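## Task

Read the lot number on the shelf edge under each foam block. Any foam block whose lot number occurs at least twice in the storeroom must end up on the desk, fully supported, with nothing overhanging the desk edge. Every foam block whose number is unique must stay on its own shelf. The robot must not topple or finish leaning.

## Robot and tools

ROBOT. TidyBot++: a four-caster mobile base (0.54 m long, 0.50 m wide, 0.38 m tall) carrying one seven-joint arm with a two-finger gripper. The shoulder sits 0.12 m ahead of the base centre, 0.68 m up. Cameras: base_camera (fixed on the base, looking forward) and wrist_camera (looks along the hand). Starting posture is folded, hand pointing down, wrist up to 0.08 m beyond the base front, elbow up to 1.15 m high.

FRAMES. Base frame: origin on the floor below the base centre, x forward, y left, z up, metres. hand_pose is reported in it: the point midway between the finger pads, with its z axis out along the fingers and the fingers closing along its y axis. base_odometry uses the base frame as it stood when the scene began; it counts wheel rotation only, so slip appears as travel. Heading is in rad, left positive, -3.142 to 3.142. base_tilt is in degrees, forward and right positive.

move. One action per call; everything except cameras and blocking belongs to the action.
- base: a dict of relative offsets from where the base currently is, measured along its own axes at the start of the command. translate_m (forward +, -2 to 2 m), strafe_m (left +, -2 to 2 m), rotate_rad (counter-clockwise from above +, -6.3 to 6.3 rad). Translate and strafe together give one straight-line trip.
- joints: absolute targets by name. joint_1_rad any angle (positive = clockwise from above, opposite to heading); joint_2_rad -2.249 to 2.249 (0 = upper arm vertical, + leans forward); joint_3_rad any; joint_4_rad -2.579 to 2.579 (elbow, 0 straight, negative bends forward with joint_3 at 3.14); joint_5_rad any; joint_6_rad -2.099 to 2.099 (wrist); joint_7_rad any (hand down: + is counter-clockwise from above, 1.57 puts fingers opening left/right); gripper_pos 0 (open, ~85 mm gap) to 1 (closed). Gap is about 85 x (1 - gripper_pos) mm. Unbounded joints take the shorter way, so turn in steps under half a revolution. Done tolerances: ±0.039 for joints 1-4, ±0.095 for 5-7, ±0.03 gripper.
- target: a list of seven numbers, an absolute hand pose in the base frame: [x, y, z, qw, qx, qy, qz], metres then quaternion, same form as hand_pose. With target, joints may only contain gripper_pos.
- speeds: optional caps for this action: translate_m and strafe_m 0.05 to 0.5 m/s (name only one when both move), rotate_rad 0.1 to 1.57 rad/s.
- cameras: list from base_camera, wrist_camera, all; omitted means all, [] none.
- blocking: true/omitted waits for everything to settle; false returns in about 0.5 s while motion continues.
A move with no action just reports state and images. Unknown keys make the call invalid; out-of-range values get it refused, and a refusal or an unexpected stop cancels the reply's remaining move, wait and finished_scene calls.

wait(seconds 0-10, cameras): lets time pass, returns state; ends early once motions settle. stop(cameras): brakes all your running motions. zoom_image(camera, region [x0, y0, x1, y1] pixels, max 504x504): closer look at the newest frame, useful for reading lot numbers. read_manual: licence texts only. finished_scene(scene): ends the current scene, given by its number; irreversible.

RESULTS. "move" reads done or the worst status. base_status, joint_status, hand_status: done, moving, off_target (resting away from target, maybe still pressing), stopped, contact_stop, time_out, not_followed, torque_fault, limit_stop_at_motor_heat. "joint command not followed"/"pose unreachable" plus "cause:" means a safety check held back the arm (self-collision); the base is not protected. ARM HIT flags a hard hit on the base or arm. motor_effort is percent of max, peak in brackets. hand_target is where the hand would sit with joints on target. on_its_own lists unrequested robot behaviour. Motor temperatures follow joint order; MOTOR HOT appears from 60 °C, and at 75 °C an over-temperature stop makes the arm sag for 30-60 s.

PRACTICAL NOTES. After a done target the hand is usually within 3 cm; correct by adding (wanted - measured hand_pose) to the previous target. To hold still, resend hand_target, not hand_pose. A held object makes the arm sag; never command a joint to its current reading while loaded. A straight-down hand reaches at most ~0.94 m high, and only near the base. Unreachable targets wander up to 10 s then time_out. The arm does not avoid furniture and keeps pressing on contact. Forward, low poses close to the base go badly and can strike the base. Closed fingertips reach about 20 mm past the hand point; gripper_pos 1 at done means nothing is held, off_target means something is in the grip.

AVOID. Dropping or releasing moving objects, hitting things, squeezing hard on something still supported, yanking or twisting a gripped load, and driving or turning while the arm is snagged above about 0.6 m (tipping risk). Don't swing a stretched arm sideways or reach far from folded over nearby furniture. Torque faults (over 104.5 N m joints 1-4, 51.3 N m joints 5-7) freeze the arm for 10 s. Loose objects may occasionally be nudged by an outside force; check images before finishing.

Each tool is called after ">>>" as name(argument=value, ...) on one line, values as JSON.

## Session

>>> move(joints={"joint_1_rad":0,"joint_3_rad":3.14,"joint_5_rad":0.06,"joint_6_rad":0.45})

>>> move(base={"rotate_rad":1.2}, cameras=["wrist_camera"])

>>> move(base={"rotate_rad":1.2}, cameras=["wrist_camera"])

>>> move(base={"rotate_rad":1.2}, cameras=["wrist_camera"])

>>> move(base={"rotate_rad":1.2}, cameras=["wrist_camera"])

Scene clock: 1.97 s.
Motor temperatures (°C): [38 35 31 37 40 37 42]
move: done
base_odometry: x=+0.000 y=+0.000 heading=+0.000
base_tilt: forward=-0.3 right=+0.6
base_status: not commanded
joint_positions: joint_1_rad=-0.019 joint_2_rad=-0.374 joint_3_rad=+3.124 joint_4_rad=-2.522 joint_5_rad=-0.003 joint_6_rad=+0.395 joint_7_rad=+1.592 gripper_pos=+0.000
joint_status: all done
motor_effort: joint_1_rad=-1(2) joint_2_rad=-6(6) joint_3_rad=+1(2) joint_4_rad=+20(21) joint_5_rad=+1(2) joint_6_rad=+9(9) joint_7_rad=+0(1)
hand_pose: x=+0.5343 y=+0.0166 z=+0.8453 quat_wxyz=(-0.003, +0.768, +0.022, +0.640) (m; base frame)
hand_target: x=+0.5368 y=+0.0102 z=+0.8606 quat_wxyz=(+0.015, +0.751, +0.038, +0.659) (m; base frame)
hand_status: not commanded
pictures: base_camera, wrist_camera
Images, in order (width x height): base_camera 644x364, wrist_camera 644x476.

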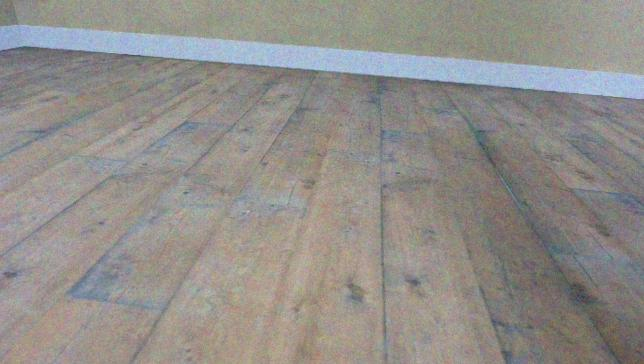

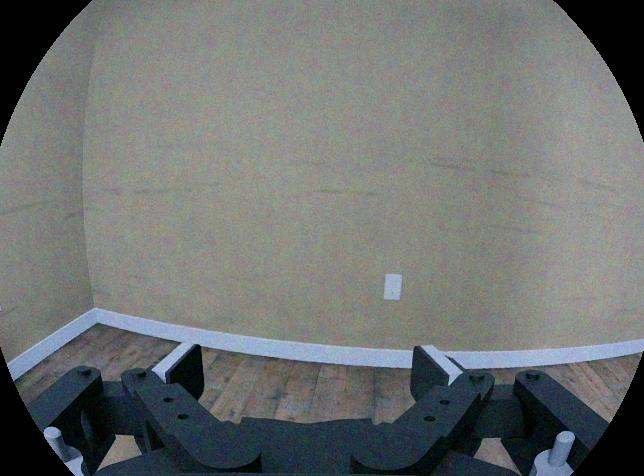

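Scene clock: 4.00 s.
Motor temperatures (°C): [38 35 31 37 40 37 42]
move: done
base_odometry: x=+0.000 y=+0.000 heading=+1.199
base_tilt: forward=-0.3 right=+0.6
base_status: done
joint_positions: joint_1_rad=-0.015 joint_2_rad=-0.374 joint_3_rad=+3.129 joint_4_rad=-2.522 joint_5_rad=-0.003 joint_6_rad=+0.395 joint_7_rad=+1.592 gripper_pos=+0.000
joint_status: not commanded
motor_effort: joint_1_rad=-1(1) joint_2_rad=-6(7) joint_3_rad=+1(2) joint_4_rad=+19(20) joint_5_rad=+0(1) joint_6_rad=+9(9) joint_7_rad=-1(1)
hand_pose: x=+0.5345 y=+0.0127 z=+0.8454 quat_wxyz=(+0.000, +0.768, +0.018, +0.640) (m; base frame)
hand_target: x=+0.5368 y=+0.0102 z=+0.8606 quat_wxyz=(+0.015, +0.751, +0.038, +0.659) (m; base frame)
hand_status: not commanded
pictures: wrist_camera
Images, in order (width x height): wrist_camera 644x476.

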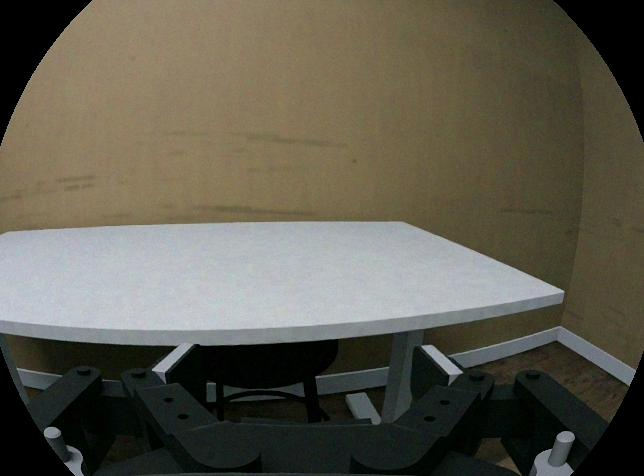

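Scene clock: 6.03 s.
Motor temperatures (°C): [38 35 31 37 40 37 42]
move: done
base_odometry: x=+0.000 y=+0.000 heading=+2.399
base_tilt: forward=-0.3 right=+0.6
base_status: done
joint_positions: joint_1_rad=-0.013 joint_2_rad=-0.374 joint_3_rad=+3.131 joint_4_rad=-2.522 joint_5_rad=-0.003 joint_6_rad=+0.395 joint_7_rad=+1.592 gripper_pos=+0.000
joint_status: not commanded
motor_effort: joint_1_rad=+0(2) joint_2_rad=-6(7) joint_3_rad=+0(2) joint_4_rad=+20(20) joint_5_rad=+1(1) joint_6_rad=+8(9) joint_7_rad=+0(1)
hand_pose: x=+0.5346 y=+0.0111 z=+0.8455 quat_wxyz=(+0.001, +0.768, +0.017, +0.640) (m; base frame)
hand_target: x=+0.5368 y=+0.0102 z=+0.8606 quat_wxyz=(+0.015, +0.751, +0.038, +0.659) (m; base frame)
hand_status: not commanded
pictures: wrist_camera
Images, in order (width x height): wrist_camera 644x476.

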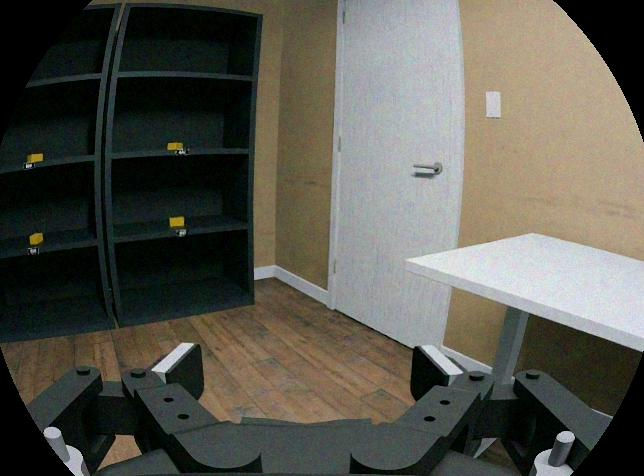

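Scene clock: 8.07 s.
Motor temperatures (°C): [38 35 31 37 40 37 42]
move: done
base_odometry: x=+0.000 y=+0.000 heading=-2.685
base_tilt: forward=-0.3 right=+0.6
base_status: done
joint_positions: joint_1_rad=-0.012 joint_2_rad=-0.374 joint_3_rad=+3.132 joint_4_rad=-2.522 joint_5_rad=-0.002 joint_6_rad=+0.395 joint_7_rad=+1.592 gripper_pos=+0.000
joint_status: not commanded
motor_effort: joint_1_rad=+0(2) joint_2_rad=-5(7) joint_3_rad=+1(2) joint_4_rad=+19(20) joint_5_rad=+1(1) joint_6_rad=+9(9) joint_7_rad=+0(1)
hand_pose: x=+0.5346 y=+0.0103 z=+0.8455 quat_wxyz=(+0.001, +0.768, +0.016, +0.640) (m; base frame)
hand_target: x=+0.5368 y=+0.0102 z=+0.8606 quat_wxyz=(+0.015, +0.751, +0.038, +0.659) (m; base frame)
hand_status: not commanded
pictures: wrist_camera
Images, in order (width x height): wrist_camera 644x476.

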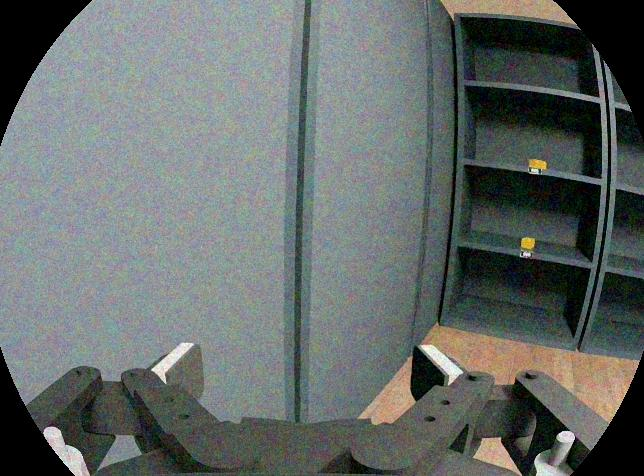

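Scene clock: 10.10 s.
Motor temperatures (°C): [38 35 31 37 40 37 42]
move: done
base_odometry: x=+0.000 y=+0.000 heading=-1.486
base_tilt: forward=-0.3 right=+0.6
base_status: done
joint_positions: joint_1_rad=-0.012 joint_2_rad=-0.374 joint_3_rad=+3.133 joint_4_rad=-2.522 joint_5_rad=-0.002 joint_6_rad=+0.395 joint_7_rad=+1.592 gripper_pos=+0.000
joint_status: not commanded
motor_effort: joint_1_rad=+0(2) joint_2_rad=-6(7) joint_3_rad=+0(2) joint_4_rad=+20(20) joint_5_rad=+1(1) joint_6_rad=+8(9) joint_7_rad=+0(1)
hand_pose: x=+0.5347 y=+0.0098 z=+0.8456 quat_wxyz=(+0.001, +0.768, +0.016, +0.640) (m; base frame)
hand_target: x=+0.5368 y=+0.0102 z=+0.8606 quat_wxyz=(+0.015, +0.751, +0.038, +0.659) (m; base frame)
hand_status: not commanded
pictures: wrist_camera
Images, in order (width x height): wrist_camera 644x476.

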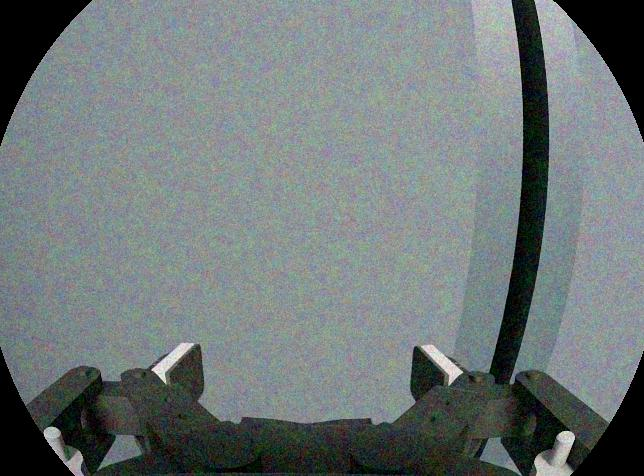

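>>> move(base={"rotate_rad":0.75}, cameras=["wrist_camera"])

>>> move(base={"rotate_rad":-2.737}, cameras=[])

>>> move(base={"translate_m":1.2,"strafe_m":0.2})

>>> zoom_image(camera="wrist_camera", region=[120, 60, 520, 320])

Scene clock: 12.43 s.
Motor temperatures (°C): [38 35 31 37 40 37 42]
move: done
base_odometry: x=+0.000 y=+0.000 heading=-0.737
base_tilt: forward=-0.4 right=+0.6
base_status: done
joint_positions: joint_1_rad=-0.011 joint_2_rad=-0.374 joint_3_rad=+3.133 joint_4_rad=-2.522 joint_5_rad=-0.002 joint_6_rad=+0.396 joint_7_rad=+1.592 gripper_pos=+0.000
joint_status: not commanded
motor_effort: joint_1_rad=+0(2) joint_2_rad=-5(7) joint_3_rad=+1(2) joint_4_rad=+19(20) joint_5_rad=+1(1) joint_6_rad=+9(9) joint_7_rad=+0(1)
hand_pose: x=+0.5347 y=+0.0094 z=+0.8456 quat_wxyz=(+0.002, +0.768, +0.015, +0.640) (m; base frame)
hand_target: x=+0.5368 y=+0.0102 z=+0.8606 quat_wxyz=(+0.015, +0.751, +0.038, +0.659) (m; base frame)
hand_status: not commanded
pictures: wrist_camera
Images, in order (width x height): wrist_camera 644x476.

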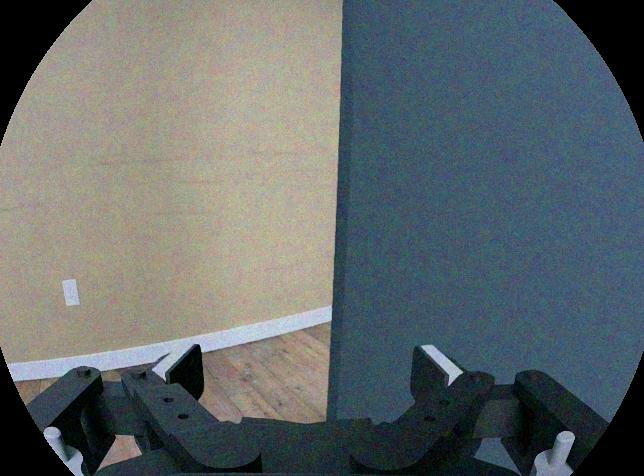

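Scene clock: 15.60 s.
Motor temperatures (°C): [38 35 31 37 40 37 42]
move: done
base_odometry: x=+0.000 y=+0.000 heading=+2.810
base_tilt: forward=-0.3 right=+0.6
base_status: done
joint_positions: joint_1_rad=-0.010 joint_2_rad=-0.374 joint_3_rad=+3.135 joint_4_rad=-2.522 joint_5_rad=-0.002 joint_6_rad=+0.396 joint_7_rad=+1.592 gripper_pos=+0.000
joint_status: not commanded
motor_effort: joint_1_rad=+0(2) joint_2_rad=-6(7) joint_3_rad=+1(2) joint_4_rad=+20(20) joint_5_rad=+1(1) joint_6_rad=+9(9) joint_7_rad=+0(1)
hand_pose: x=+0.5347 y=+0.0083 z=+0.8457 quat_wxyz=(+0.002, +0.768, +0.014, +0.640) (m; base frame)
hand_target: x=+0.5368 y=+0.0102 z=+0.8606 quat_wxyz=(+0.015, +0.751, +0.038, +0.659) (m; base frame)
hand_status: not commanded
pictures: none
No camera images: "cameras" was empty.

Scene clock: 19.37 s.
Motor temperatures (°C): [38 35 31 37 40 37 42]
move: done
base_odometry: x=-1.200 y=+0.202 heading=+2.809
base_tilt: forward=-0.3 right=+0.6
base_status: done
joint_positions: joint_1_rad=-0.010 joint_2_rad=-0.375 joint_3_rad=+3.135 joint_4_rad=-2.522 joint_5_rad=-0.002 joint_6_rad=+0.398 joint_7_rad=+1.592 gripper_pos=+0.000
joint_status: not commanded
motor_effort: joint_1_rad=+0(1) joint_2_rad=-6(8) joint_3_rad=+1(1) joint_4_rad=+20(21) joint_5_rad=+1(1) joint_6_rad=+9(9) joint_7_rad=-1(1)
hand_pose: x=+0.5347 y=+0.0083 z=+0.8467 quat_wxyz=(+0.002, +0.767, +0.014, +0.641) (m; base frame)
hand_target: x=+0.5368 y=+0.0102 z=+0.8606 quat_wxyz=(+0.015, +0.751, +0.038, +0.659) (m; base frame)
hand_status: not commanded
pictures: base_camera, wrist_camera
Images, in order (width x height): base_camera 644x364, wrist_camera 644x476.

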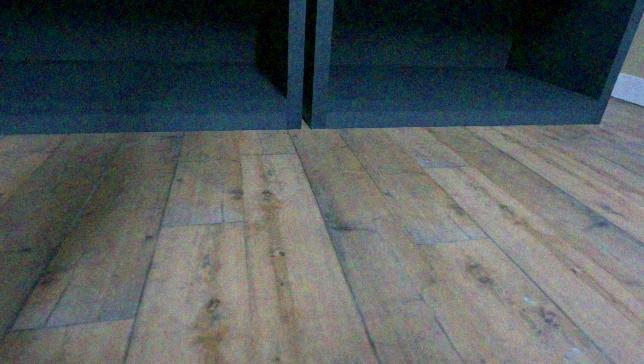

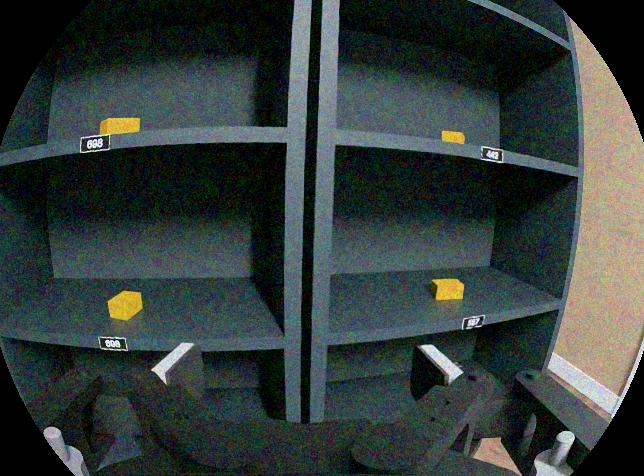

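Scaled by 1.260.

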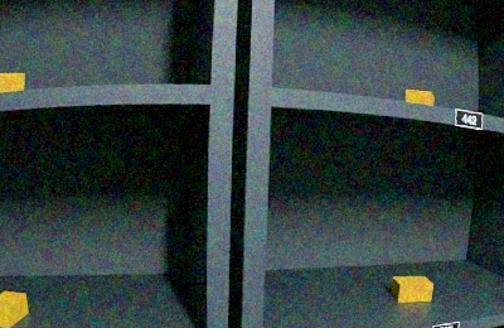

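>>> zoom_image(camera="wrist_camera", region=[75, 110, 155, 165])

>>> zoom_image(camera="wrist_camera", region=[90, 280, 170, 355])

>>> move(base={"strafe_m":0.44})

Scaled by 6.300.

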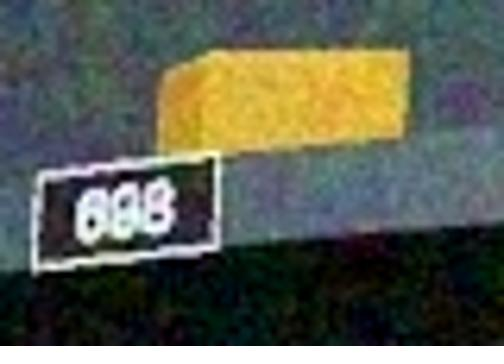

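Scaled by 6.300.

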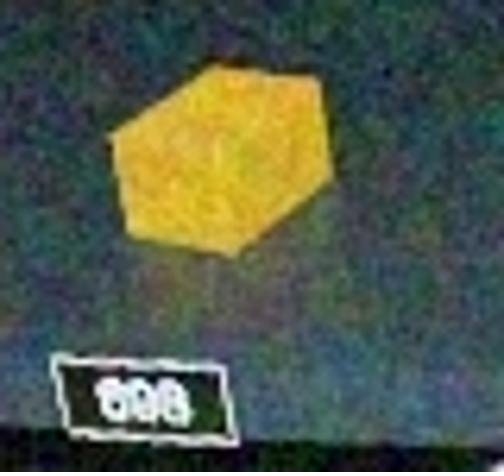

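Scene clock: 23.77 s.
Motor temperatures (°C): [38 35 30 37 40 37 42]
move: time_out
base_odometry: x=-1.343 y=-0.211 heading=+2.808
base_tilt: forward=-0.3 right=+0.6
base_status: strafe_m time_out (by the wheels' count: +0.436 of +0.440)
joint_positions: joint_1_rad=-0.010 joint_2_rad=-0.375 joint_3_rad=+3.135 joint_4_rad=-2.522 joint_5_rad=-0.001 joint_6_rad=+0.399 joint_7_rad=+1.592 gripper_pos=+0.000
joint_status: not commanded
motor_effort: joint_1_rad=+0(2) joint_2_rad=-5(8) joint_3_rad=+0(4) joint_4_rad=+20(21) joint_5_rad=+1(2) joint_6_rad=+9(10) joint_7_rad=+0(1)
hand_pose: x=+0.5347 y=+0.0081 z=+0.8470 quat_wxyz=(+0.002, +0.767, +0.014, +0.642) (m; base frame)
hand_target: x=+0.5368 y=+0.0102 z=+0.8606 quat_wxyz=(+0.015, +0.751, +0.038, +0.659) (m; base frame)
hand_status: not commanded
pictures: base_camera, wrist_camera
Images, in order (width x height): base_camera 644x364, wrist_camera 644x476.

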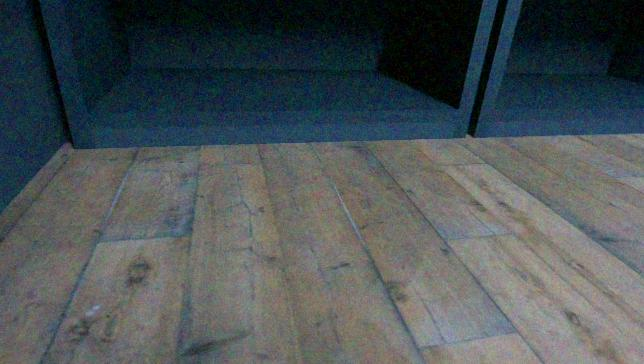

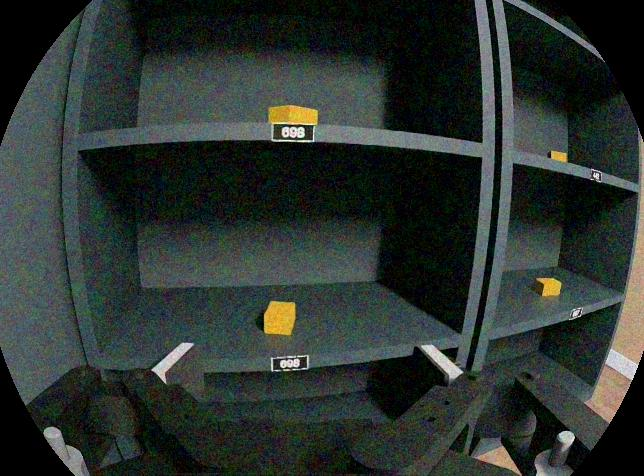

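>>> move(base={"rotate_rad":0.07}, joints={"joint_1_rad":0,"joint_2_rad":0.51,"joint_4_rad":-1.72,"joint_6_rad":-0.56,"joint_5_rad":0.0,"joint_7_rad":1.45}, cameras=["wrist_camera"])

>>> move(base={"translate_m":0.2})

Scene clock: 27.10 s.
Motor temperatures (°C): [38 35 30 37 40 37 42]
move: done
base_odometry: x=-1.343 y=-0.211 heading=+2.879
base_tilt: forward=-0.3 right=+0.6
base_status: done
joint_positions: joint_1_rad=-0.010 joint_2_rad=+0.486 joint_3_rad=+3.135 joint_4_rad=-1.737 joint_5_rad=-0.001 joint_6_rad=-0.507 joint_7_rad=+1.494 gripper_pos=+0.000
joint_status: all done
motor_effort: joint_1_rad=+0(2) joint_2_rad=-33(34) joint_3_rad=+0(2) joint_4_rad=+15(21) joint_5_rad=+1(2) joint_6_rad=+4(10) joint_7_rad=+0(1)
hand_pose: x=+0.6895 y=+0.0106 z=+0.5777 quat_wxyz=(-0.011, +0.978, -0.031, +0.204) (m; base frame)
hand_target: x=+0.6801 y=+0.0022 z=+0.5642 quat_wxyz=(-0.011, +0.983, -0.059, +0.175) (m; base frame)
hand_status: not commanded
pictures: wrist_camera
Images, in order (width x height): wrist_camera 644x476.

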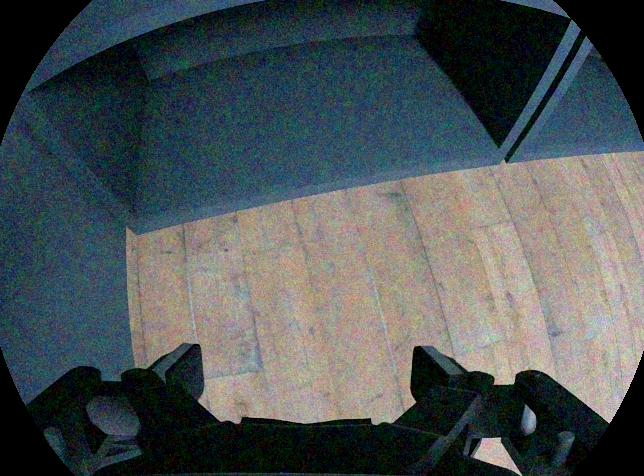

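Scene clock: 28.73 s.
Motor temperatures (°C): [38 35 30 37 40 37 42]
move: done
base_odometry: x=-1.536 y=-0.159 heading=+2.879
base_tilt: forward=-0.3 right=+0.6
base_status: done
joint_positions: joint_1_rad=-0.009 joint_2_rad=+0.490 joint_3_rad=+3.135 joint_4_rad=-1.730 joint_5_rad=-0.001 joint_6_rad=-0.513 joint_7_rad=+1.493 gripper_pos=+0.000
joint_status: not commanded
motor_effort: joint_1_rad=-1(2) joint_2_rad=-32(35) joint_3_rad=+0(1) joint_4_rad=+15(17) joint_5_rad=+1(1) joint_6_rad=+4(5) joint_7_rad=+0(1)
hand_pose: x=+0.6909 y=+0.0105 z=+0.5772 quat_wxyz=(-0.011, +0.979, -0.031, +0.202) (m; base frame)
hand_target: x=+0.6801 y=+0.0022 z=+0.5642 quat_wxyz=(-0.011, +0.983, -0.059, +0.175) (m; base frame)
hand_status: not commanded
pictures: base_camera, wrist_camera
Images, in order (width x height): base_camera 644x364, wrist_camera 644x476.

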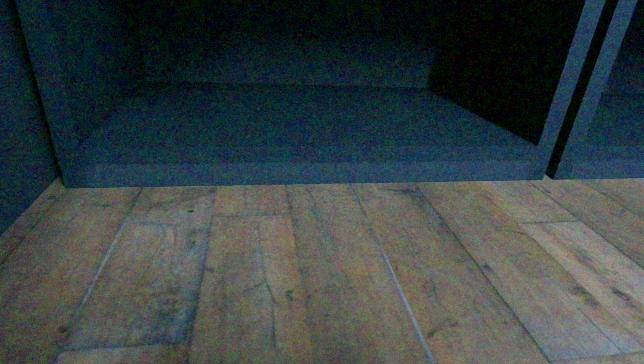

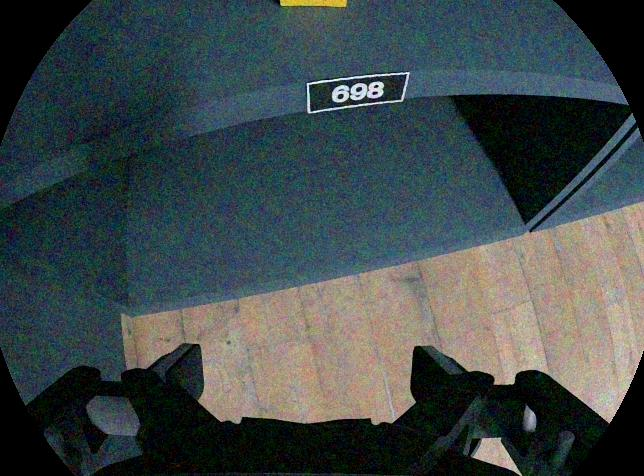

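>>> move(base={"translate_m":0.11}, speeds={"translate_m":0.2}, cameras=["wrist_camera"])

Scene clock: 30.27 s.
Motor temperatures (°C): [38 35 30 37 40 37 42]
move: done
base_odometry: x=-1.642 y=-0.131 heading=+2.880
base_tilt: forward=-0.3 right=+0.6
base_status: done
joint_positions: joint_1_rad=-0.009 joint_2_rad=+0.491 joint_3_rad=+3.135 joint_4_rad=-1.729 joint_5_rad=-0.001 joint_6_rad=-0.515 joint_7_rad=+1.493 gripper_pos=+0.000
joint_status: not commanded
motor_effort: joint_1_rad=+0(2) joint_2_rad=-32(34) joint_3_rad=+0(1) joint_4_rad=+16(17) joint_5_rad=+0(1) joint_6_rad=+4(5) joint_7_rad=+0(1)
hand_pose: x=+0.6906 y=+0.0105 z=+0.5770 quat_wxyz=(-0.011, +0.979, -0.032, +0.201) (m; base frame)
hand_target: x=+0.6801 y=+0.0022 z=+0.5642 quat_wxyz=(-0.011, +0.983, -0.059, +0.175) (m; base frame)
hand_status: not commanded
pictures: wrist_camera
Images, in order (width x height): wrist_camera 644x476.

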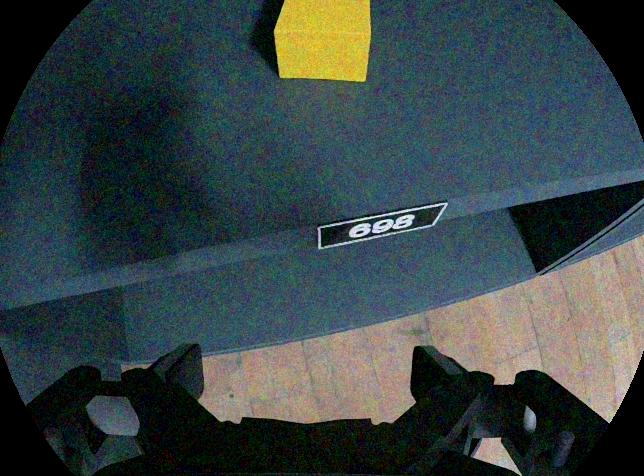

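>>> move(base={"translate_m":0.14,"strafe_m":-0.008}, speeds={"translate_m":0.2}, cameras=["wrist_camera"])

Scene clock: 32.03 s.
Motor temperatures (°C): [38 35 30 37 40 37 42]
move: done
base_odometry: x=-1.776 y=-0.087 heading=+2.881
base_tilt: forward=-0.3 right=+0.6
base_status: done
joint_positions: joint_1_rad=-0.009 joint_2_rad=+0.491 joint_3_rad=+3.135 joint_4_rad=-1.728 joint_5_rad=-0.001 joint_6_rad=-0.517 joint_7_rad=+1.493 gripper_pos=+0.000
joint_status: not commanded
motor_effort: joint_1_rad=-1(1) joint_2_rad=-32(34) joint_3_rad=-1(1) joint_4_rad=+15(17) joint_5_rad=+1(1) joint_6_rad=+3(5) joint_7_rad=+0(1)
hand_pose: x=+0.6905 y=+0.0105 z=+0.5768 quat_wxyz=(-0.011, +0.979, -0.032, +0.201) (m; base frame)
hand_target: x=+0.6801 y=+0.0022 z=+0.5642 quat_wxyz=(-0.011, +0.983, -0.059, +0.175) (m; base frame)
hand_status: not commanded
pictures: wrist_camera
Images, in order (width x height): wrist_camera 644x476.

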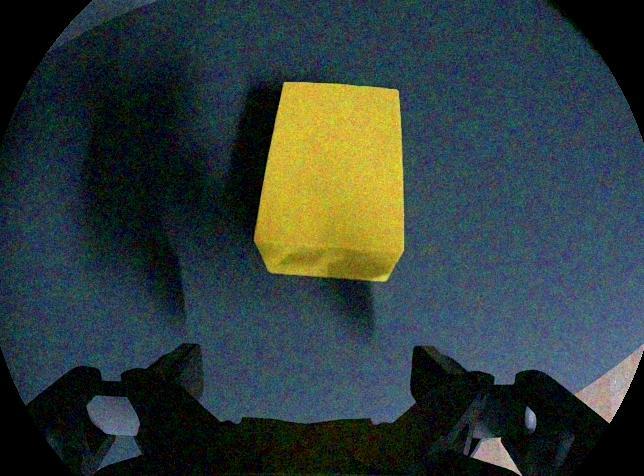

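>>> move(base={"translate_m":0.09,"strafe_m":-0.012}, speeds={"translate_m":0.15}, cameras=["wrist_camera"])

Scene clock: 33.47 s.
Motor temperatures (°C): [38 35 30 37 40 37 42]
move: done
base_odometry: x=-1.860 y=-0.053 heading=+2.881
base_tilt: forward=-0.3 right=+0.6
base_status: done
joint_positions: joint_1_rad=-0.009 joint_2_rad=+0.492 joint_3_rad=+3.135 joint_4_rad=-1.728 joint_5_rad=-0.001 joint_6_rad=-0.518 joint_7_rad=+1.493 gripper_pos=+0.000
joint_status: not commanded
motor_effort: joint_1_rad=+0(2) joint_2_rad=-32(34) joint_3_rad=+0(1) joint_4_rad=+16(18) joint_5_rad=+1(1) joint_6_rad=+3(5) joint_7_rad=+0(0)
hand_pose: x=+0.6905 y=+0.0104 z=+0.5766 quat_wxyz=(-0.011, +0.979, -0.032, +0.201) (m; base frame)
hand_target: x=+0.6801 y=+0.0022 z=+0.5642 quat_wxyz=(-0.011, +0.983, -0.059, +0.175) (m; base frame)
hand_status: not commanded
pictures: wrist_camera
Images, in order (width x height): wrist_camera 644x476.

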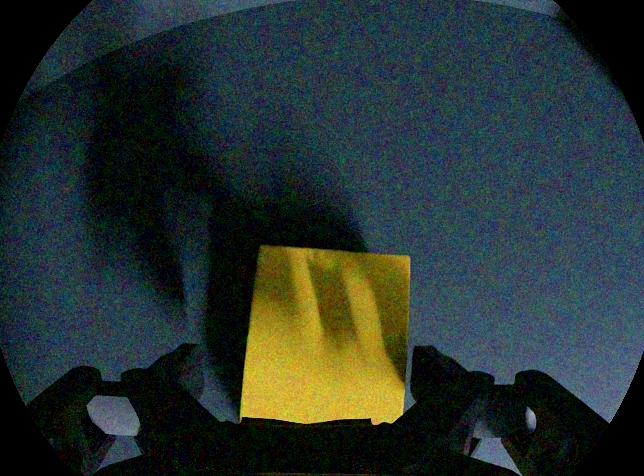

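>>> move(base={"translate_m":0.025,"strafe_m":-0.008}, speeds={"translate_m":0.1}, cameras=[])

>>> move(joints={"gripper_pos":0.55}, cameras=["wrist_camera"])

Scene clock: 34.50 s.
Motor temperatures (°C): [38 35 30 37 40 37 42]
move: done
base_odometry: x=-1.882 y=-0.039 heading=+2.882
base_tilt: forward=-0.3 right=+0.6
base_status: done
joint_positions: joint_1_rad=-0.009 joint_2_rad=+0.494 joint_3_rad=+3.135 joint_4_rad=-1.725 joint_5_rad=-0.001 joint_6_rad=-0.518 joint_7_rad=+1.493 gripper_pos=+0.000
joint_status: not commanded
motor_effort: joint_1_rad=-1(2) joint_2_rad=-32(34) joint_3_rad=+0(2) joint_4_rad=+15(17) joint_5_rad=+1(1) joint_6_rad=+4(5) joint_7_rad=+0(1)
hand_pose: x=+0.6912 y=+0.0101 z=+0.5761 quat_wxyz=(-0.011, +0.979, -0.032, +0.200) (m; base frame)
hand_target: x=+0.6801 y=+0.0022 z=+0.5642 quat_wxyz=(-0.011, +0.983, -0.059, +0.175) (m; base frame)
hand_status: not commanded
pictures: none
No camera images: "cameras" was empty.

Scene clock: 35.33 s.
Motor temperatures (°C): [38 35 30 37 40 37 42]
move: off_target
base_odometry: x=-1.882 y=-0.039 heading=+2.882
base_tilt: forward=-0.3 right=+0.6
base_status: not commanded
joint_positions: joint_1_rad=-0.009 joint_2_rad=+0.491 joint_3_rad=+3.135 joint_4_rad=-1.725 joint_5_rad=-0.001 joint_6_rad=-0.518 joint_7_rad=+1.493 gripper_pos=+0.412
joint_status: gripper_pos off_target (ended at +0.412, target +0.550)
motor_effort: joint_1_rad=-1(1) joint_2_rad=-32(33) joint_3_rad=-1(1) joint_4_rad=+16(16) joint_5_rad=+1(1) joint_6_rad=+3(5) joint_7_rad=+0(1)
hand_pose: x=+0.6917 y=+0.0102 z=+0.5779 quat_wxyz=(-0.011, +0.979, -0.032, +0.202) (m; base frame)
hand_target: x=+0.6801 y=+0.0022 z=+0.5642 quat_wxyz=(-0.011, +0.983, -0.059, +0.175) (m; base frame)
hand_status: not commanded
pictures: wrist_camera
Images, in order (width x height): wrist_camera 644x476.

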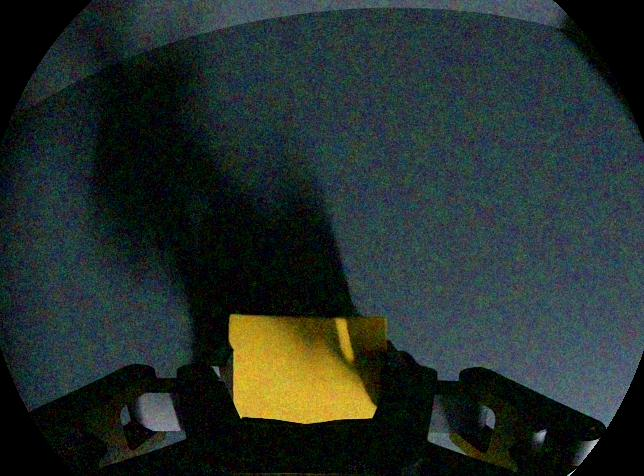

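>>> move(joints={"joint_2_rad":0.47,"joint_4_rad":-1.675,"joint_6_rad":-0.635}, cameras=[])

>>> move(base={"translate_m":-0.45,"strafe_m":-0.1}, cameras=["wrist_camera"])

>>> move(base={"translate_m":-0.9,"strafe_m":-0.1,"rotate_rad":-1.57}, joints={"joint_2_rad":0.124,"joint_4_rad":-1.175,"joint_6_rad":-1.491})

Scene clock: 36.70 s.
Motor temperatures (°C): [38 35 30 37 40 37 42]
move: done
base_odometry: x=-1.882 y=-0.039 heading=+2.882
base_tilt: forward=-0.3 right=+0.6
base_status: not commanded
joint_positions: joint_1_rad=-0.009 joint_2_rad=+0.480 joint_3_rad=+3.135 joint_4_rad=-1.696 joint_5_rad=-0.001 joint_6_rad=-0.588 joint_7_rad=+1.493 gripper_pos=+0.412
joint_status: all done
motor_effort: joint_1_rad=-1(2) joint_2_rad=-39(42) joint_3_rad=+0(1) joint_4_rad=+23(28) joint_5_rad=+1(1) joint_6_rad=+3(4) joint_7_rad=+0(1)
hand_pose: x=+0.6863 y=+0.0101 z=+0.5870 quat_wxyz=(-0.011, +0.982, -0.032, +0.187) (m; base frame)
hand_target: x=+0.6836 y=+0.0022 z=+0.5950 quat_wxyz=(-0.011, +0.982, -0.059, +0.179) (m; base frame)
hand_status: not commanded
pictures: none
No camera images: "cameras" was empty.

Scene clock: 39.00 s.
Motor temperatures (°C): [38 35 30 37 40 37 42]
move: done
base_odometry: x=-1.421 y=-0.058 heading=+2.882
base_tilt: forward=-0.3 right=+0.6
base_status: done
joint_positions: joint_1_rad=-0.008 joint_2_rad=+0.462 joint_3_rad=+3.135 joint_4_rad=-1.677 joint_5_rad=-0.001 joint_6_rad=-0.593 joint_7_rad=+1.493 gripper_pos=+0.412
joint_status: not commanded
motor_effort: joint_1_rad=+0(2) joint_2_rad=-33(36) joint_3_rad=+0(1) joint_4_rad=+17(20) joint_5_rad=+1(1) joint_6_rad=+4(5) joint_7_rad=+0(1)
hand_pose: x=+0.6955 y=+0.0101 z=+0.6037 quat_wxyz=(-0.011, +0.979, -0.032, +0.203) (m; base frame)
hand_target: x=+0.6836 y=+0.0022 z=+0.5950 quat_wxyz=(-0.011, +0.982, -0.059, +0.179) (m; base frame)
hand_status: not commanded
pictures: wrist_camera
Images, in order (width x height): wrist_camera 644x476.

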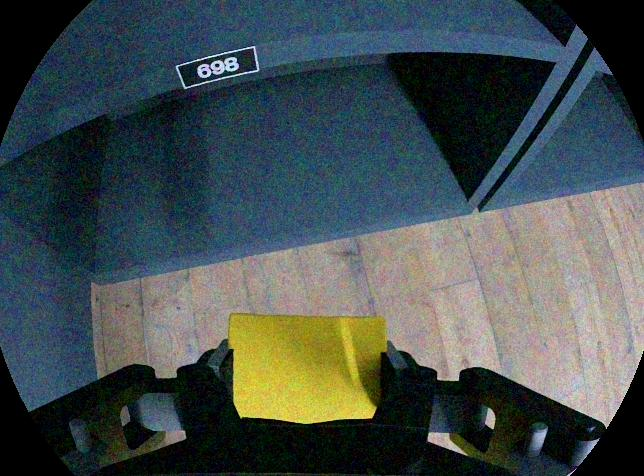

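Scene clock: 42.57 s.
Motor temperatures (°C): [38 35 30 37 40 37 42]
move: done
base_odometry: x=-0.525 y=-0.192 heading=+1.312
base_tilt: forward=-0.3 right=+0.6
base_status: done
joint_positions: joint_1_rad=+0.001 joint_2_rad=+0.125 joint_3_rad=+3.140 joint_4_rad=-1.188 joint_5_rad=-0.001 joint_6_rad=-1.441 joint_7_rad=+1.493 gripper_pos=+0.412
joint_status: all done
motor_effort: joint_1_rad=+0(4) joint_2_rad=-23(37) joint_3_rad=+0(3) joint_4_rad=+19(20) joint_5_rad=+1(2) joint_6_rad=+3(4) joint_7_rad=+0(1)
hand_pose: x=+0.5931 y=+0.0017 z=+0.8908 quat_wxyz=(-0.008, +0.981, -0.038, +0.192) (m; base frame)
hand_target: x=+0.5811 y=+0.0020 z=+0.8915 quat_wxyz=(-0.011, +0.983, -0.059, +0.175) (m; base frame)
hand_status: not commanded
pictures: base_camera, wrist_camera
Images, in order (width x height): base_camera 644x364, wrist_camera 644x476.

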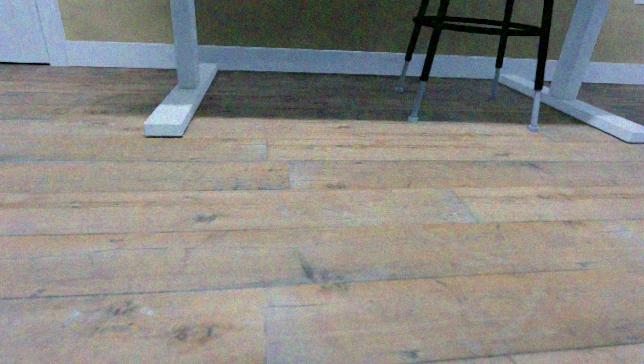

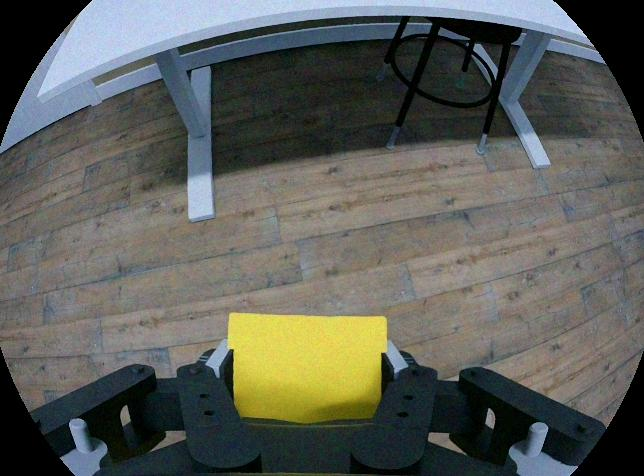

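>>> move(base={"translate_m":0.57,"strafe_m":0.08})

Scene clock: 45.30 s.
Motor temperatures (°C): [38 35 30 37 40 37 42]
move: done
base_odometry: x=-0.456 y=+0.380 heading=+1.311
base_tilt: forward=-0.3 right=+0.6
base_status: done
joint_positions: joint_1_rad=+0.001 joint_2_rad=+0.120 joint_3_rad=+3.140 joint_4_rad=-1.188 joint_5_rad=-0.001 joint_6_rad=-1.445 joint_7_rad=+1.493 gripper_pos=+0.412
joint_status: not commanded
motor_effort: joint_1_rad=+0(1) joint_2_rad=-23(25) joint_3_rad=+0(1) joint_4_rad=+19(20) joint_5_rad=+1(1) joint_6_rad=+4(5) joint_7_rad=+0(1)
hand_pose: x=+0.5908 y=+0.0017 z=+0.8932 quat_wxyz=(-0.008, +0.980, -0.038, +0.193) (m; base frame)
hand_target: x=+0.5811 y=+0.0020 z=+0.8915 quat_wxyz=(-0.011, +0.983, -0.059, +0.175) (m; base frame)
hand_status: not commanded
pictures: base_camera, wrist_camera
Images, in order (width x height): base_camera 644x364, wrist_camera 644x476.

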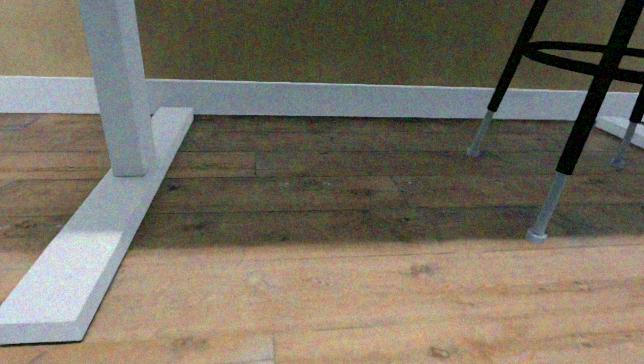

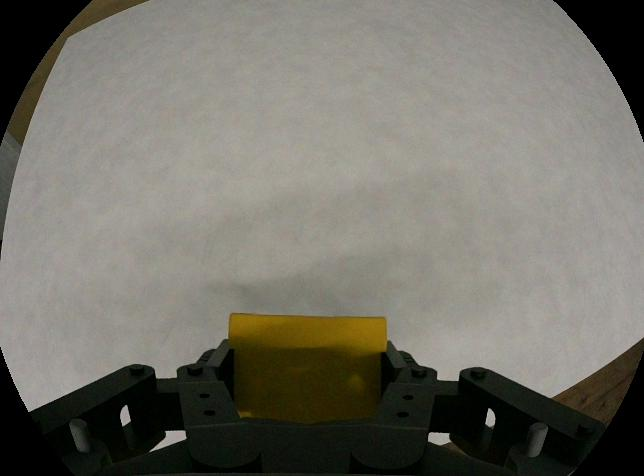

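>>> move(joints={"joint_2_rad":0.097,"joint_4_rad":-1.532,"joint_6_rad":-1.161}, cameras=["wrist_camera"])

>>> move(joints={"joint_2_rad":0.095,"joint_4_rad":-1.567,"joint_6_rad":-1.125}, cameras=["wrist_camera"])

Scene clock: 47.03 s.
Motor temperatures (°C): [38 35 30 37 40 37 42]
move: done
base_odometry: x=-0.456 y=+0.380 heading=+1.311
base_tilt: forward=-0.3 right=+0.6
base_status: not commanded
joint_positions: joint_1_rad=+0.001 joint_2_rad=+0.106 joint_3_rad=+3.140 joint_4_rad=-1.504 joint_5_rad=-0.001 joint_6_rad=-1.217 joint_7_rad=+1.493 gripper_pos=+0.412
joint_status: all done
motor_effort: joint_1_rad=+0(1) joint_2_rad=-22(24) joint_3_rad=+0(0) joint_4_rad=+19(20) joint_5_rad=+1(1) joint_6_rad=+3(5) joint_7_rad=+0(1)
hand_pose: x=+0.5740 y=+0.0017 z=+0.7919 quat_wxyz=(-0.007, +0.987, -0.039, +0.156) (m; base frame)
hand_target: x=+0.5808 y=+0.0021 z=+0.7901 quat_wxyz=(-0.011, +0.983, -0.059, +0.175) (m; base frame)
hand_status: not commanded
pictures: wrist_camera
Images, in order (width x height): wrist_camera 644x476.

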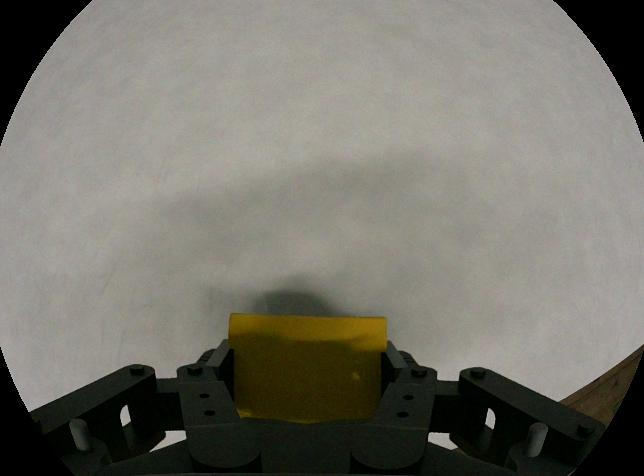

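Scene clock: 47.73 s.
Motor temperatures (°C): [38 36 30 37 40 37 42]
move: done
base_odometry: x=-0.456 y=+0.380 heading=+1.311
base_tilt: forward=-0.3 right=+0.6
base_status: not commanded
joint_positions: joint_1_rad=+0.001 joint_2_rad=+0.102 joint_3_rad=+3.140 joint_4_rad=-1.541 joint_5_rad=-0.001 joint_6_rad=-1.176 joint_7_rad=+1.493 gripper_pos=+0.412
joint_status: all done
motor_effort: joint_1_rad=-1(1) joint_2_rad=-22(24) joint_3_rad=+0(0) joint_4_rad=+19(20) joint_5_rad=+1(1) joint_6_rad=+3(4) joint_7_rad=+0(1)
hand_pose: x=+0.5738 y=+0.0017 z=+0.7823 quat_wxyz=(-0.007, +0.986, -0.039, +0.160) (m; base frame)
hand_target: x=+0.5800 y=+0.0021 z=+0.7801 quat_wxyz=(-0.011, +0.983, -0.059, +0.176) (m; base frame)
hand_status: not commanded
pictures: wrist_camera
Images, in order (width x height): wrist_camera 644x476.

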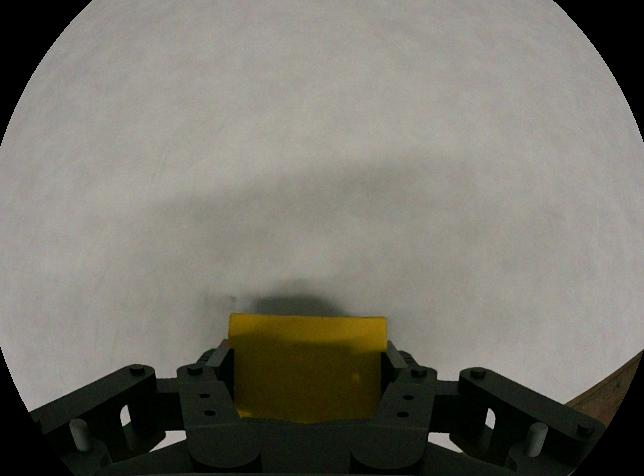

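Continue in 1 cm steps.

>>> move(joints={"joint_2_rad":0.093,"joint_4_rad":-1.602,"joint_6_rad":-1.089}, cameras=[])

>>> move(joints={"joint_2_rad":0.091,"joint_4_rad":-1.637,"joint_6_rad":-1.053}, cameras=["wrist_camera"])

Scene clock: 48.53 s.
Motor temperatures (°C): [38 36 30 37 40 37 42]
move: done
base_odometry: x=-0.456 y=+0.380 heading=+1.311
base_tilt: forward=-0.3 right=+0.6
base_status: not commanded
joint_positions: joint_1_rad=+0.001 joint_2_rad=+0.099 joint_3_rad=+3.140 joint_4_rad=-1.577 joint_5_rad=-0.001 joint_6_rad=-1.140 joint_7_rad=+1.493 gripper_pos=+0.412
joint_status: all done
motor_effort: joint_1_rad=+0(1) joint_2_rad=-22(23) joint_3_rad=+0(0) joint_4_rad=+19(20) joint_5_rad=+1(1) joint_6_rad=+3(5) joint_7_rad=+0(1)
hand_pose: x=+0.5729 y=+0.0017 z=+0.7725 quat_wxyz=(-0.007, +0.986, -0.039, +0.162) (m; base frame)
hand_target: x=+0.5790 y=+0.0021 z=+0.7702 quat_wxyz=(-0.011, +0.982, -0.059, +0.178) (m; base frame)
hand_status: not commanded
pictures: none
No camera images: "cameras" was empty.

Scene clock: 49.47 s.
Motor temperatures (°C): [38 36 30 37 40 37 42]
move: done
base_odometry: x=-0.456 y=+0.380 heading=+1.311
base_tilt: forward=-0.3 right=+0.6
base_status: not commanded
joint_positions: joint_1_rad=+0.001 joint_2_rad=+0.094 joint_3_rad=+3.140 joint_4_rad=-1.610 joint_5_rad=-0.001 joint_6_rad=-1.103 joint_7_rad=+1.493 gripper_pos=+0.412
joint_status: all done
motor_effort: joint_1_rad=+0(1) joint_2_rad=-21(22) joint_3_rad=+0(0) joint_4_rad=+19(19) joint_5_rad=+1(1) joint_6_rad=+4(4) joint_7_rad=+0(1)
hand_pose: x=+0.5720 y=+0.0017 z=+0.7648 quat_wxyz=(-0.007, +0.985, -0.039, +0.166) (m; base frame)
hand_target: x=+0.5775 y=+0.0021 z=+0.7603 quat_wxyz=(-0.011, +0.982, -0.059, +0.179) (m; base frame)
hand_status: not commanded
pictures: wrist_camera
Images, in order (width x height): wrist_camera 644x476.

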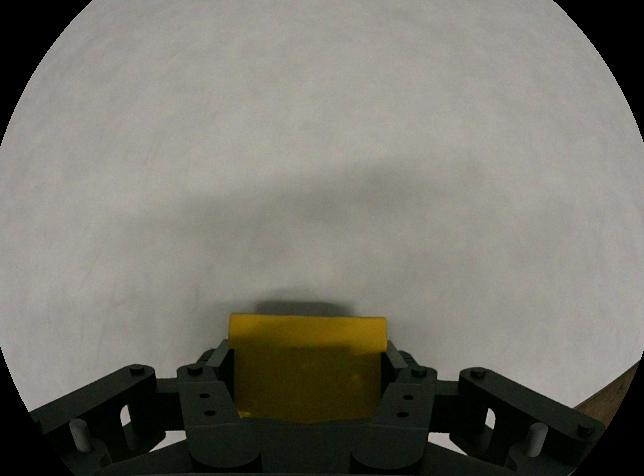

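>>> move(joints={"joint_2_rad":0.089,"joint_4_rad":-1.672,"joint_6_rad":-1.017}, cameras=["wrist_camera"])

Scene clock: 55.23 s.
Motor temperatures (°C): [38 36 30 37 40 37 42]
move: done
base_odometry: x=-0.456 y=+0.380 heading=+1.311
base_tilt: forward=-0.3 right=+0.6
base_status: not commanded
joint_positions: joint_1_rad=+0.001 joint_2_rad=+0.079 joint_3_rad=+3.140 joint_4_rad=-1.637 joint_5_rad=-0.001 joint_6_rad=-1.071 joint_7_rad=+1.493 gripper_pos=+0.412
joint_status: all done
motor_effort: joint_1_rad=+0(1) joint_2_rad=-19(22) joint_3_rad=+0(1) joint_4_rad=+17(19) joint_5_rad=+1(1) joint_6_rad=+4(4) joint_7_rad=-1(1)
hand_pose: x=+0.5714 y=+0.0017 z=+0.7639 quat_wxyz=(-0.008, +0.984, -0.039, +0.176) (m; base frame)
hand_target: x=+0.5758 y=+0.0021 z=+0.7505 quat_wxyz=(-0.011, +0.982, -0.059, +0.180) (m; base frame)
hand_status: not commanded
pictures: wrist_camera
Images, in order (width x height): wrist_camera 644x476.

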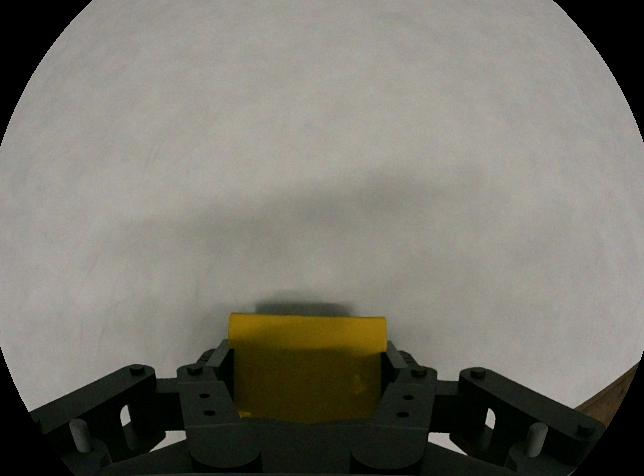

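>>> move(joints={"gripper_pos":0}, cameras=[])

>>> move(joints={"joint_2_rad":0.124,"joint_4_rad":-1.175,"joint_6_rad":-1.491}, cameras=[])

>>> move(base={"translate_m":-0.75}, cameras=["wrist_camera"])

>>> move(base={"rotate_rad":1.569}, joints={"joint_2_rad":0.25,"joint_4_rad":-0.435,"joint_6_rad":-1.755,"joint_7_rad":1.54}, cameras=[])

>>> move(base={"translate_m":0.918})

Scene clock: 56.77 s.
Motor temperatures (°C): [38 36 30 37 40 37 42]
move: done
base_odometry: x=-0.456 y=+0.380 heading=+1.311
base_tilt: forward=-0.3 right=+0.6
base_status: not commanded
joint_positions: joint_1_rad=+0.001 joint_2_rad=+0.079 joint_3_rad=+3.140 joint_4_rad=-1.643 joint_5_rad=-0.001 joint_6_rad=-1.069 joint_7_rad=+1.493 gripper_pos=+0.000
joint_status: all done
motor_effort: joint_1_rad=+0(1) joint_2_rad=-21(22) joint_3_rad=+0(1) joint_4_rad=+19(19) joint_5_rad=+0(1) joint_6_rad=+4(4) joint_7_rad=+0(0)
hand_pose: x=+0.5701 y=+0.0017 z=+0.7615 quat_wxyz=(-0.008, +0.984, -0.039, +0.174) (m; base frame)
hand_target: x=+0.5758 y=+0.0021 z=+0.7505 quat_wxyz=(-0.011, +0.982, -0.059, +0.180) (m; base frame)
hand_status: not commanded
pictures: none
No camera images: "cameras" was empty.

Scene clock: 58.77 s.
Motor temperatures (°C): [38 36 30 37 40 37 42]
move: done
base_odometry: x=-0.456 y=+0.380 heading=+1.311
base_tilt: forward=-0.3 right=+0.6
base_status: not commanded
joint_positions: joint_1_rad=+0.001 joint_2_rad=+0.097 joint_3_rad=+3.140 joint_4_rad=-1.190 joint_5_rad=-0.001 joint_6_rad=-1.439 joint_7_rad=+1.493 gripper_pos=+0.000
joint_status: all done
motor_effort: joint_1_rad=+0(1) joint_2_rad=-21(23) joint_3_rad=+0(0) joint_4_rad=+19(20) joint_5_rad=+1(1) joint_6_rad=+3(5) joint_7_rad=+0(1)
hand_pose: x=+0.5873 y=+0.0017 z=+0.9037 quat_wxyz=(-0.009, +0.978, -0.038, +0.206) (m; base frame)
hand_target: x=+0.5811 y=+0.0020 z=+0.8915 quat_wxyz=(-0.011, +0.983, -0.059, +0.175) (m; base frame)
hand_status: not commanded
pictures: none
No camera images: "cameras" was empty.

Scene clock: 64.00 s.
Motor temperatures (°C): [38 36 30 37 40 37 42]
move: time_out
base_odometry: x=-0.641 y=-0.313 heading=+1.313
base_tilt: forward=-0.3 right=+0.6
base_status: translate_m time_out (by the wheels' count: -0.717 of -0.750)
joint_positions: joint_1_rad=+0.001 joint_2_rad=+0.109 joint_3_rad=+3.140 joint_4_rad=-1.183 joint_5_rad=-0.001 joint_6_rad=-1.454 joint_7_rad=+1.492 gripper_pos=+0.000
joint_status: not commanded
motor_effort: joint_1_rad=-1(9) joint_2_rad=-22(35) joint_3_rad=+0(6) joint_4_rad=+19(23) joint_5_rad=+1(3) joint_6_rad=+4(7) joint_7_rad=+0(1)
hand_pose: x=+0.5870 y=+0.0015 z=+0.8991 quat_wxyz=(-0.008, +0.980, -0.039, +0.196) (m; base frame)
hand_target: x=+0.5811 y=+0.0020 z=+0.8915 quat_wxyz=(-0.011, +0.983, -0.059, +0.175) (m; base frame)
hand_status: not commanded
pictures: wrist_camera
Images, in order (width x height): wrist_camera 644x476.

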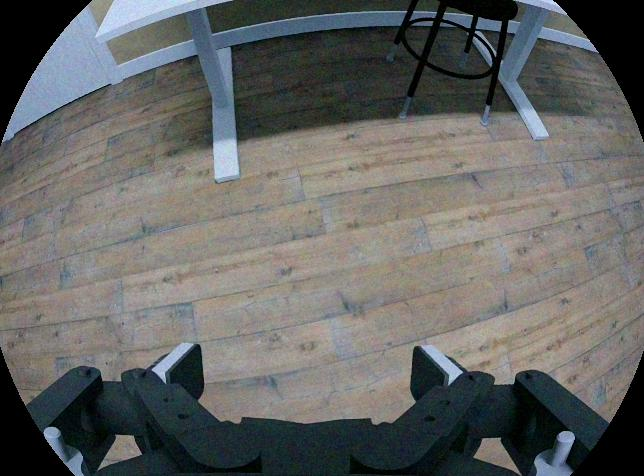

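not run: a stop that you did not command came earlier in this reply.

not run: a stop that you did not command came earlier in this reply.


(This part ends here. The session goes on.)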